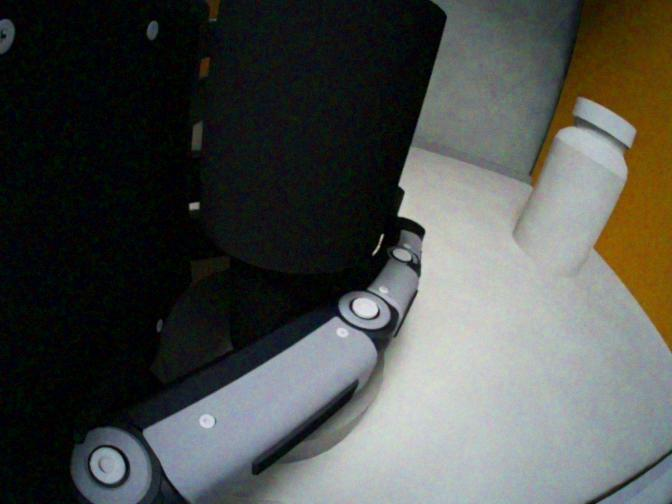

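Emit:
move:
  arm2: {"joints": {"hand_index": -0.97, "hand_middle": -0.97, "hand_thumb_bend": -0.97, "hand_speed": -0.93, "hand_force_limit": 0.8}}

Emit:
move:
  arm2: {"target": [0.241, 0.8215, 0.396, 0.7071, 0, -0.7071, 0], "speed": 0.05}
  cameras: ["arm2_cam_wrist"]

Scene clock: 641.83 s.
Joint torques (N m): arm1=[-1.55 1.44 7.71 2.25 -0.12 -0.17] | arm2=[-0.03 -11.87 1.85 2.55 0.31 -0.08] | arm3=[-1.49 1.32 12.67 0.91 -0.25 -0.15] | arm4=[0.09 0.15 6.9 1.98 0.06 -0.34]
Heat: arm1: hottest joint3_rad 39 °C; arm2: hottest joint2_rad 35 °C; arm3: hottest joint3_rad 53 °C; arm4: hottest joint3_rad 39 °C.
move: arm2 off_target
Joint velocities: within noise
arm1, arm3, arm4: as last shown
arm1.thumb_turn_load_n: 0.5
arm2.joint_positions: joint1_rad=+0.256 joint2_rad=+2.354 joint3_rad=+0.783 joint4_rad=+1.537 joint5_rad=+0.316 joint6_rad=-1.559 hand_little=+1.000 hand_ring=+1.000 hand_middle=-0.350 hand_index=-0.509 hand_thumb_turn=-1.000 hand_thumb_bend=+0.341 hand_force_limit=+0.800 hand_speed=-0.930
arm2.joint_status: hand_middle off_target (ended at -0.350, target -0.970); hand_index off_target (ended at -0.509, target -0.970); hand_thumb_bend off_target (ended at +0.341, target -0.970); the others done
arm2.hand_stopped_by: target,target,force,force,force,target
arm2.little_load_n: 0.0
arm2.ring_load_n: 0.0
arm2.middle_load_n: 10.5
arm2.index_load_n: 10.0
arm2.thumb_bend_load_n: 12.5
arm2.thumb_turn_load_n: 1.0
arm2.hand: x=+0.2378 y=+0.8203 z=+0.3764 quat_wxyz=(+0.696, -0.001, -0.718, -0.001) (m; scene frame)
arm2.hand_target: x=+0.2409 y=+0.8215 z=+0.3681 quat_wxyz=(+0.695, -0.003, -0.719, -0.002) (m; scene frame)
arm2.hand_status: not commanded
pictures: none

Scene clock: 643.17 s.
Joint torques (N m): arm1=[-1.49 1.38 7.69 2.26 -0.12 -0.16] | arm2=[0.03 -15.44 1.42 2.56 0.09 -0.19] | arm3=[-1.44 1.32 12.67 0.91 -0.25 -0.15] | arm4=[0.21 0.03 6.86 1.94 0.07 -0.33]
Heat: arm1: hottest joint3_rad 39 °C; arm2: hottest joint2_rad 35 °C; arm3: hottest joint3_rad 53 °C; arm4: hottest joint3_rad 39 °C.
move: arm2 off_target
Joint velocities: within noise
arm1, arm3, arm4: as last shown
arm1.thumb_turn_load_n: 0.0
arm2.joint_positions: joint1_rad=+0.256 joint2_rad=+2.341 joint3_rad=+0.758 joint4_rad=+1.537 joint5_rad=+0.314 joint6_rad=-1.559 hand_little=+1.000 hand_ring=+1.000 hand_middle=-0.350 hand_index=-0.509 hand_thumb_turn=-1.000 hand_thumb_bend=+0.341 hand_force_limit=+0.800 hand_speed=-0.930
arm2.joint_status: not commanded
arm2.hand_stopped_by: target,target,force,force,force,target
arm2.little_load_n: -0.5
arm2.ring_load_n: 0.0
arm2.middle_load_n: 10.5
arm2.index_load_n: 6.5
arm2.thumb_bend_load_n: 12.5
arm2.thumb_turn_load_n: 1.5
arm2.hand: x=+0.2456 y=+0.8225 z=+0.3775 quat_wxyz=(+0.692, +0.001, -0.722, -0.002) (m; scene frame)
arm2.hand_target: x=+0.2408 y=+0.8214 z=+0.3960 quat_wxyz=(+0.706, +0.000, -0.708, +0.000) (m; scene frame)
arm2.hand_status: off_target (0.019 m and 2.4 deg from the pose sent, 0.020 m and 1.7 deg at the start; a joint's target at an end of its range on 39 of 40 steps)
arm4.thumb_turn_load_n: 0.5
pictures: arm2_cam_wrist

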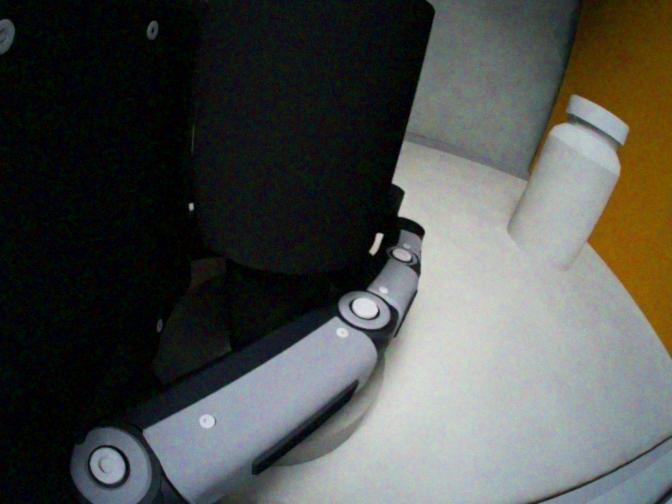

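Emit:
move:
  arm2: {"target": [0.241, 0.8215, 0.425, 0.72, 0, -0.694, 0], "speed": 0.05}
  cameras: ["arm2_cam_wrist"]

Scene clock: 647.70 s.
Joint torques (N m): arm1=[-1.49 1.38 7.69 2.26 -0.12 -0.16] | arm2=[-0.62 -13.74 2.13 2.55 -0.03 -0.24] | arm3=[-1.44 1.32 12.67 0.9 -0.25 -0.15] | arm4=[-0.44 -0.09 6.9 1.96 0.06 -0.34]
Heat: arm1: hottest joint3_rad 39 °C; arm2: hottest joint2_rad 36 °C; arm3: hottest joint3_rad 54 °C; arm4: hottest joint3_rad 39 °C.
move: arm2 off_target
Joint velocities: within noise
arm1, arm4: as last shown
arm2.joint_positions: joint1_rad=+0.256 joint2_rad=+2.260 joint3_rad=+0.728 joint4_rad=+1.537 joint5_rad=+0.325 joint6_rad=-1.565 hand_little=+1.000 hand_ring=+1.000 hand_middle=-0.350 hand_index=-0.510 hand_thumb_turn=-1.000 hand_thumb_bend=+0.341 hand_force_limit=+0.800 hand_speed=-0.930
arm2.joint_status: not commanded
arm2.hand_stopped_by: target,target,force,force,force,target
arm2.little_load_n: 0.0
arm2.ring_load_n: 0.0
arm2.middle_load_n: 10.5
arm2.index_load_n: 0.0
arm2.thumb_bend_load_n: 12.5
arm2.thumb_turn_load_n: 1.5
arm2.hand: x=+0.2442 y=+0.8238 z=+0.4149 quat_wxyz=(+0.709, -0.006, -0.705, -0.002) (m; scene frame)
arm2.hand_target: x=+0.2414 y=+0.8231 z=+0.4249 quat_wxyz=(+0.718, -0.003, -0.696, -0.003) (m; scene frame)
arm2.hand_status: off_target (0.011 m and 1.9 deg from the pose sent, 0.048 m and 4.5 deg at the start; a joint's target at an end of its range on 51 of 51 steps)
arm3.joint_positions: joint1_rad=-0.757 joint2_rad=+0.358 joint3_rad=+0.298 joint4_rad=+0.022 joint5_rad=-0.810 joint6_rad=-1.548 hand_little=+1.000 hand_ring=+1.000 hand_middle=+1.000 hand_index=+1.000 hand_thumb_turn=-1.000 hand_thumb_bend=+1.000 hand_force_limit=+0.200 hand_speed=-0.600
arm3.joint_status: not commanded
arm3.hand_stopped_by: target,target,target,target,target,target
arm3.little_load_n: 0.0
arm3.ring_load_n: 0.0
arm3.middle_load_n: 0.0
arm3.index_load_n: 0.0
arm3.thumb_bend_load_n: 0.0
arm3.thumb_turn_load_n: 0.0
arm3.hand: x=-0.1804 y=-0.8657 z=+1.4310 quat_wxyz=(-0.021, +0.720, -0.017, +0.694) (m; scene frame)
arm3.hand_target: x=-0.1810 y=-0.8687 z=+1.4692 quat_wxyz=(-0.001, +0.707, -0.001, +0.708) (m; scene frame)
arm3.hand_status: not commanded
arm4.thumb_bend_load_n: -0.5
pictures: arm2_cam_wrist

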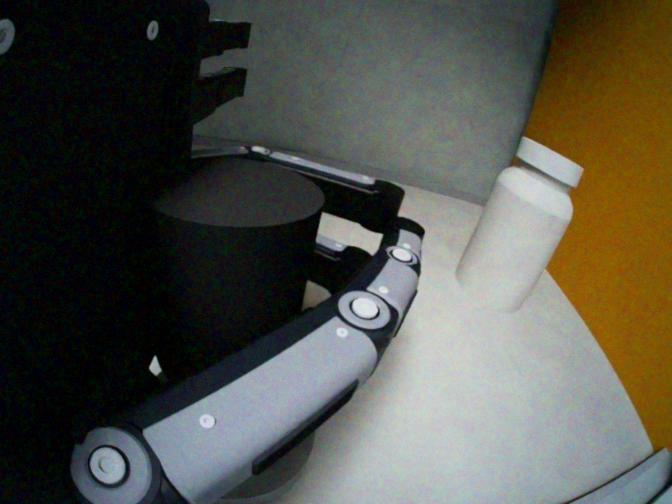

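Emit:
move:
  arm2: {"joints": {"hand_index": 0.4, "hand_middle": 0.4, "hand_thumb_bend": 1.0, "hand_speed": -0.6}}
  cameras: ["arm2_cam_wrist"]

Scene clock: 685.73 s.
Joint torques (N m): arm1=[-1.49 1.44 7.69 2.25 -0.12 -0.17] | arm2=[0.09 -13.8 2.14 2.54 0.01 -0.24] | arm3=[-1.44 1.26 12.67 0.91 -0.25 -0.15] | arm4=[-0.09 -0.15 6.87 1.96 0.07 -0.32]
Heat: arm1: hottest joint3_rad 39 °C; arm2: hottest joint2_rad 36 °C; arm3: hottest joint3_rad 56 °C; arm4: hottest joint3_rad 39 °C.
move: arm2 done
Joint velocities: within noise
arm1.joint_positions: joint1_rad=+0.860 joint2_rad=+0.191 joint3_rad=+0.364 joint4_rad=-0.209 joint5_rad=+0.810 joint6_rad=-1.548 hand_little=+1.000 hand_ring=+1.000 hand_middle=+1.000 hand_index=+1.000 hand_thumb_turn=+1.000 hand_thumb_bend=+1.000 hand_force_limit=+0.000 hand_speed=-0.800
arm1.joint_status: not commanded
arm1.hand_stopped_by: target,target,target,target,target,target
arm1.little_load_n: 0.0
arm1.ring_load_n: 0.0
arm1.middle_load_n: 0.0
arm1.index_load_n: 0.0
arm1.thumb_bend_load_n: 0.0
arm1.thumb_turn_load_n: 0.0
arm1.hand: x=+0.5588 y=-0.8733 z=+0.6795 quat_wxyz=(-0.704, -0.005, +0.710, -0.002) (m; scene frame)
arm1.hand_target: x=+0.5584 y=-0.8708 z=+0.6799 quat_wxyz=(-0.708, -0.001, +0.706, -0.001) (m; scene frame)
arm1.hand_status: not commanded
arm2.joint_positions: joint1_rad=+0.256 joint2_rad=+2.260 joint3_rad=+0.728 joint4_rad=+1.537 joint5_rad=+0.325 joint6_rad=-1.565 hand_little=+1.000 hand_ring=+1.000 hand_middle=+0.400 hand_index=+0.400 hand_thumb_turn=-1.000 hand_thumb_bend=+1.000 hand_force_limit=+0.800 hand_speed=-0.600
arm2.joint_status: all done
arm2.hand_stopped_by: target,target,target,target,target,target
arm2.little_load_n: 0.0
arm2.ring_load_n: 0.0
arm2.middle_load_n: 0.0
arm2.index_load_n: 0.0
arm2.thumb_bend_load_n: 0.0
arm2.thumb_turn_load_n: 0.0
arm2.hand: x=+0.2442 y=+0.8238 z=+0.4149 quat_wxyz=(+0.709, -0.006, -0.705, -0.002) (m; scene frame)
arm2.hand_target: x=+0.2414 y=+0.8231 z=+0.4248 quat_wxyz=(+0.718, -0.004, -0.696, -0.003) (m; scene frame)
arm2.hand_status: not commanded
arm3: as last shown
arm4.joint_positions: joint1_rad=+1.245 joint2_rad=+0.900 joint3_rad=+0.307 joint4_rad=+0.517 joint5_rad=+1.372 joint6_rad=-1.487 hand_little=+1.000 hand_ring=+1.000 hand_middle=+1.000 hand_index=+1.000 hand_thumb_turn=+1.000 hand_thumb_bend=+1.000 hand_force_limit=+0.000 hand_speed=-0.800
arm4.joint_status: not commanded
arm4.hand_stopped_by: target,target,target,target,target,target
arm4.little_load_n: 0.0
arm4.ring_load_n: 0.0
arm4.middle_load_n: 0.0
arm4.index_load_n: 0.0
arm4.thumb_bend_load_n: 0.0
arm4.thumb_turn_load_n: 0.0
arm4.hand: x=-0.2389 y=+0.8462 z=+1.4724 quat_wxyz=(+0.002, +0.708, -0.004, +0.706) (m; scene frame)
arm4.hand_target: x=-0.2399 y=+0.8490 z=+1.4707 quat_wxyz=(+0.002, +0.708, +0.004, +0.706) (m; scene frame)
arm4.hand_status: not commanded
pictures: arm2_cam_wrist

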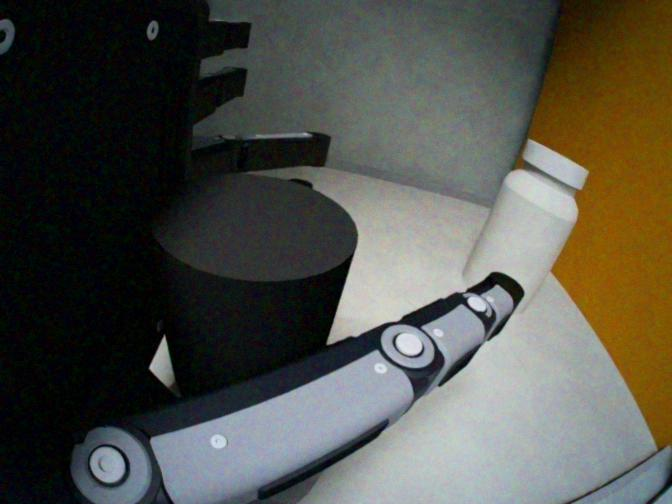

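Emit:
move:
  arm2: {"target": [0.2412, 0.8215, 0.398, 0.71, 0, -0.704, 0], "speed": 0.05}

Emit:
move:
  arm2: {"joints": {"hand_index": -1.0, "hand_middle": -1.0, "hand_speed": -0.85, "hand_force_limit": 0.2}}
  cameras: ["arm2_cam_wrist"]

Scene clock: 696.70 s.
Joint torques (N m): arm1=[-1.49 1.38 7.69 2.25 -0.12 -0.16] | arm2=[0.09 -11.4 2.97 2.56 -0.03 -0.13] | arm3=[-1.44 1.32 12.67 0.91 -0.25 -0.15] | arm4=[0.03 0.15 6.82 1.96 0.08 -0.32]
Heat: arm1: hottest joint3_rad 39 °C; arm2: hottest joint2_rad 37 °C; arm3: hottest joint3_rad 56 °C; arm4: hottest joint3_rad 39 °C.
move: arm2 done
Joint velocities: within noise
arm1, arm3, arm4: as last shown
arm2.joint_positions: joint1_rad=+0.256 joint2_rad=+2.285 joint3_rad=+0.737 joint4_rad=+1.537 joint5_rad=+0.319 joint6_rad=-1.565 hand_little=+1.000 hand_ring=+1.000 hand_middle=+0.400 hand_index=+0.400 hand_thumb_turn=-1.000 hand_thumb_bend=+1.000 hand_force_limit=+0.800 hand_speed=-0.600
arm2.joint_status: not commanded
arm2.hand_stopped_by: target,target,target,target,target,target
arm2.little_load_n: 0.0
arm2.ring_load_n: 0.0
arm2.middle_load_n: 0.0
arm2.index_load_n: 0.0
arm2.thumb_bend_load_n: 0.0
arm2.thumb_turn_load_n: 0.0
arm2.hand: x=+0.2440 y=+0.8227 z=+0.4037 quat_wxyz=(+0.704, -0.002, -0.710, -0.002) (m; scene frame)
arm2.hand_target: x=+0.2413 y=+0.8215 z=+0.3983 quat_wxyz=(+0.706, -0.001, -0.708, +0.000) (m; scene frame)
arm2.hand_status: done (0.006 m and 1.0 deg from the pose sent, 0.017 m and 0.8 deg at the start; a joint's target at an end of its range on 34 of 34 steps)
pictures: none

Scene clock: 700.43 s.
Joint torques (N m): arm1=[-1.55 1.38 7.69 2.28 -0.12 -0.17] | arm2=[0.15 -11.4 2.65 2.54 -0.04 -0.14] | arm3=[-1.44 1.32 12.67 0.91 -0.25 -0.14] | arm4=[-0.03 -0.03 6.93 1.96 0.06 -0.34]
Heat: arm1: hottest joint3_rad 39 °C; arm2: hottest joint2_rad 37 °C; arm3: hottest joint3_rad 56 °C; arm4: hottest joint3_rad 39 °C.
move: arm2 off_target
Joint velocities: within noise
arm1, arm3, arm4: as last shown
arm2.joint_positions: joint1_rad=+0.255 joint2_rad=+2.285 joint3_rad=+0.742 joint4_rad=+1.537 joint5_rad=+0.319 joint6_rad=-1.565 hand_little=+1.000 hand_ring=+1.000 hand_middle=-0.974 hand_index=-0.996 hand_thumb_turn=-1.000 hand_thumb_bend=+1.000 hand_force_limit=+0.200 hand_speed=-0.850
arm2.joint_status: hand_middle off_target (ended at -0.974, target -1.000); the others done
arm2.hand_stopped_by: target,target,force,force,target,target
arm2.little_load_n: 0.0
arm2.ring_load_n: 0.0
arm2.middle_load_n: 4.5
arm2.index_load_n: 9.5
arm2.thumb_bend_load_n: 0.0
arm2.thumb_turn_load_n: 0.0
arm2.hand: x=+0.2420 y=+0.8225 z=+0.4049 quat_wxyz=(+0.706, -0.003, -0.708, -0.001) (m; scene frame)
arm2.hand_target: x=+0.2412 y=+0.8215 z=+0.3983 quat_wxyz=(+0.707, -0.001, -0.708, +0.000) (m; scene frame)
arm2.hand_status: not commanded
pictures: arm2_cam_wrist

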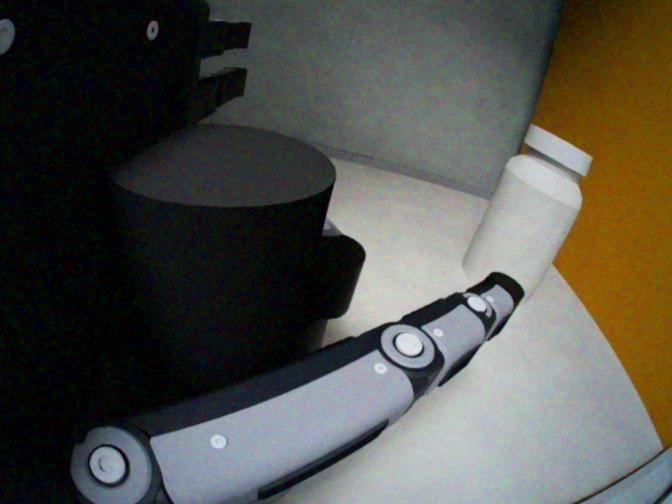

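Emit:
move:
  arm2: {"joints": {"hand_middle": -0.999, "hand_thumb_bend": -1.0, "hand_speed": -0.85, "hand_force_limit": 0.6}}
  cameras: ["arm2_cam_wrist"]

Scene clock: 711.70 s.
Joint torques (N m): arm1=[-1.49 1.38 7.69 2.25 -0.12 -0.17] | arm2=[0.15 -11.46 2.66 2.55 -0.04 -0.13] | arm3=[-1.44 1.32 12.67 0.91 -0.25 -0.15] | arm4=[-0.03 0.09 6.89 2 0.08 -0.35]
Heat: arm1: hottest joint3_rad 39 °C; arm2: hottest joint2_rad 37 °C; arm3: hottest joint3_rad 57 °C; arm4: hottest joint3_rad 40 °C.
move: arm2 off_target
Joint velocities: within noise
arm1, arm3, arm4: as last shown
arm2.joint_positions: joint1_rad=+0.255 joint2_rad=+2.285 joint3_rad=+0.742 joint4_rad=+1.537 joint5_rad=+0.319 joint6_rad=-1.567 hand_little=+1.000 hand_ring=+1.000 hand_middle=-0.983 hand_index=-0.996 hand_thumb_turn=-1.000 hand_thumb_bend=+0.687 hand_force_limit=+0.600 hand_speed=-0.850
arm2.joint_status: hand_thumb_bend off_target (ended at +0.687, target -1.000); the others done
arm2.hand_stopped_by: target,target,force,force,force,target
arm2.little_load_n: 0.0
arm2.ring_load_n: 0.0
arm2.middle_load_n: 10.5
arm2.index_load_n: 8.5
arm2.thumb_bend_load_n: 11.5
arm2.thumb_turn_load_n: 5.0
arm2.hand: x=+0.2420 y=+0.8226 z=+0.4050 quat_wxyz=(+0.706, -0.003, -0.708, -0.002) (m; scene frame)
arm2.hand_target: x=+0.2412 y=+0.8215 z=+0.3984 quat_wxyz=(+0.707, +0.000, -0.708, -0.001) (m; scene frame)
arm2.hand_status: not commanded
pictures: arm2_cam_wrist

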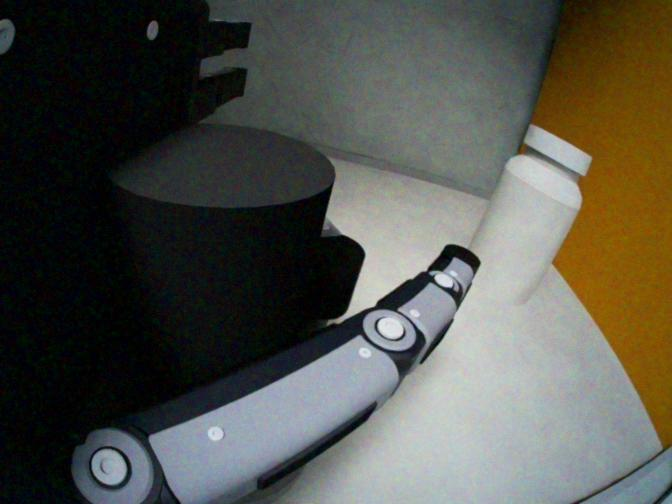

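Emit:
move:
  arm2: {"target": [0.2412, 0.8215, 0.43, 0.715, 0, -0.699, 0], "speed": 0.05}
  cameras: ["arm2_cam_wrist"]

Scene clock: 715.23 s.
Joint torques (N m): arm1=[-1.49 1.38 7.68 2.26 -0.12 -0.17] | arm2=[0.09 -15.15 2.25 1.89 -0.04 -0.21] | arm3=[-1.44 1.32 12.67 0.9 -0.25 -0.15] | arm4=[-0.03 0.26 6.91 1.95 0.06 -0.33]
Heat: arm1: hottest joint3_rad 39 °C; arm2: hottest joint2_rad 38 °C; arm3: hottest joint3_rad 57 °C; arm4: hottest joint3_rad 40 °C.
move: arm2 off_target
Joint velocities: within noise
arm1, arm3, arm4: as last shown
arm2.joint_positions: joint1_rad=+0.255 joint2_rad=+2.255 joint3_rad=+0.716 joint4_rad=+1.531 joint5_rad=+0.316 joint6_rad=-1.565 hand_little=+1.000 hand_ring=+1.000 hand_middle=-0.983 hand_index=-0.996 hand_thumb_turn=-1.000 hand_thumb_bend=+0.687 hand_force_limit=+0.600 hand_speed=-0.850
arm2.joint_status: not commanded
arm2.hand_stopped_by: target,target,force,force,force,target
arm2.little_load_n: 0.0
arm2.ring_load_n: 0.0
arm2.middle_load_n: 10.5
arm2.index_load_n: 9.0
arm2.thumb_bend_load_n: 11.5
arm2.thumb_turn_load_n: 5.5
arm2.hand: x=+0.2474 y=+0.8237 z=+0.4134 quat_wxyz=(+0.705, -0.002, -0.709, -0.001) (m; scene frame)
arm2.hand_target: x=+0.2413 y=+0.8214 z=+0.4299 quat_wxyz=(+0.715, +0.000, -0.699, +0.001) (m; scene frame)
arm2.hand_status: off_target (0.018 m and 1.6 deg from the pose sent, 0.025 m and 1.5 deg at the start)
arm3.thumb_turn_load_n: 0.5
pictures: arm2_cam_wrist

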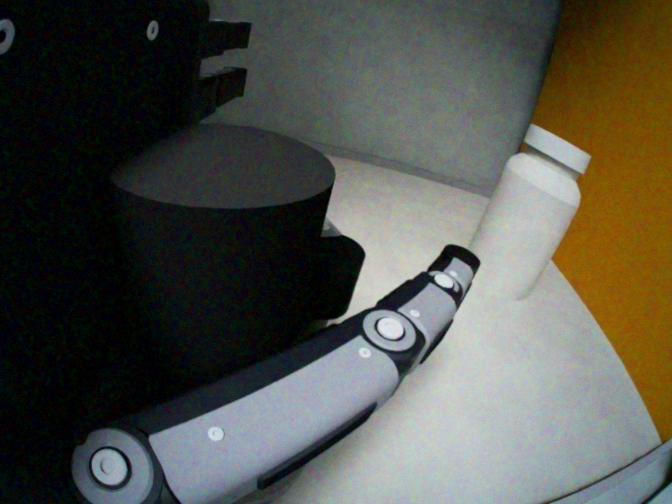

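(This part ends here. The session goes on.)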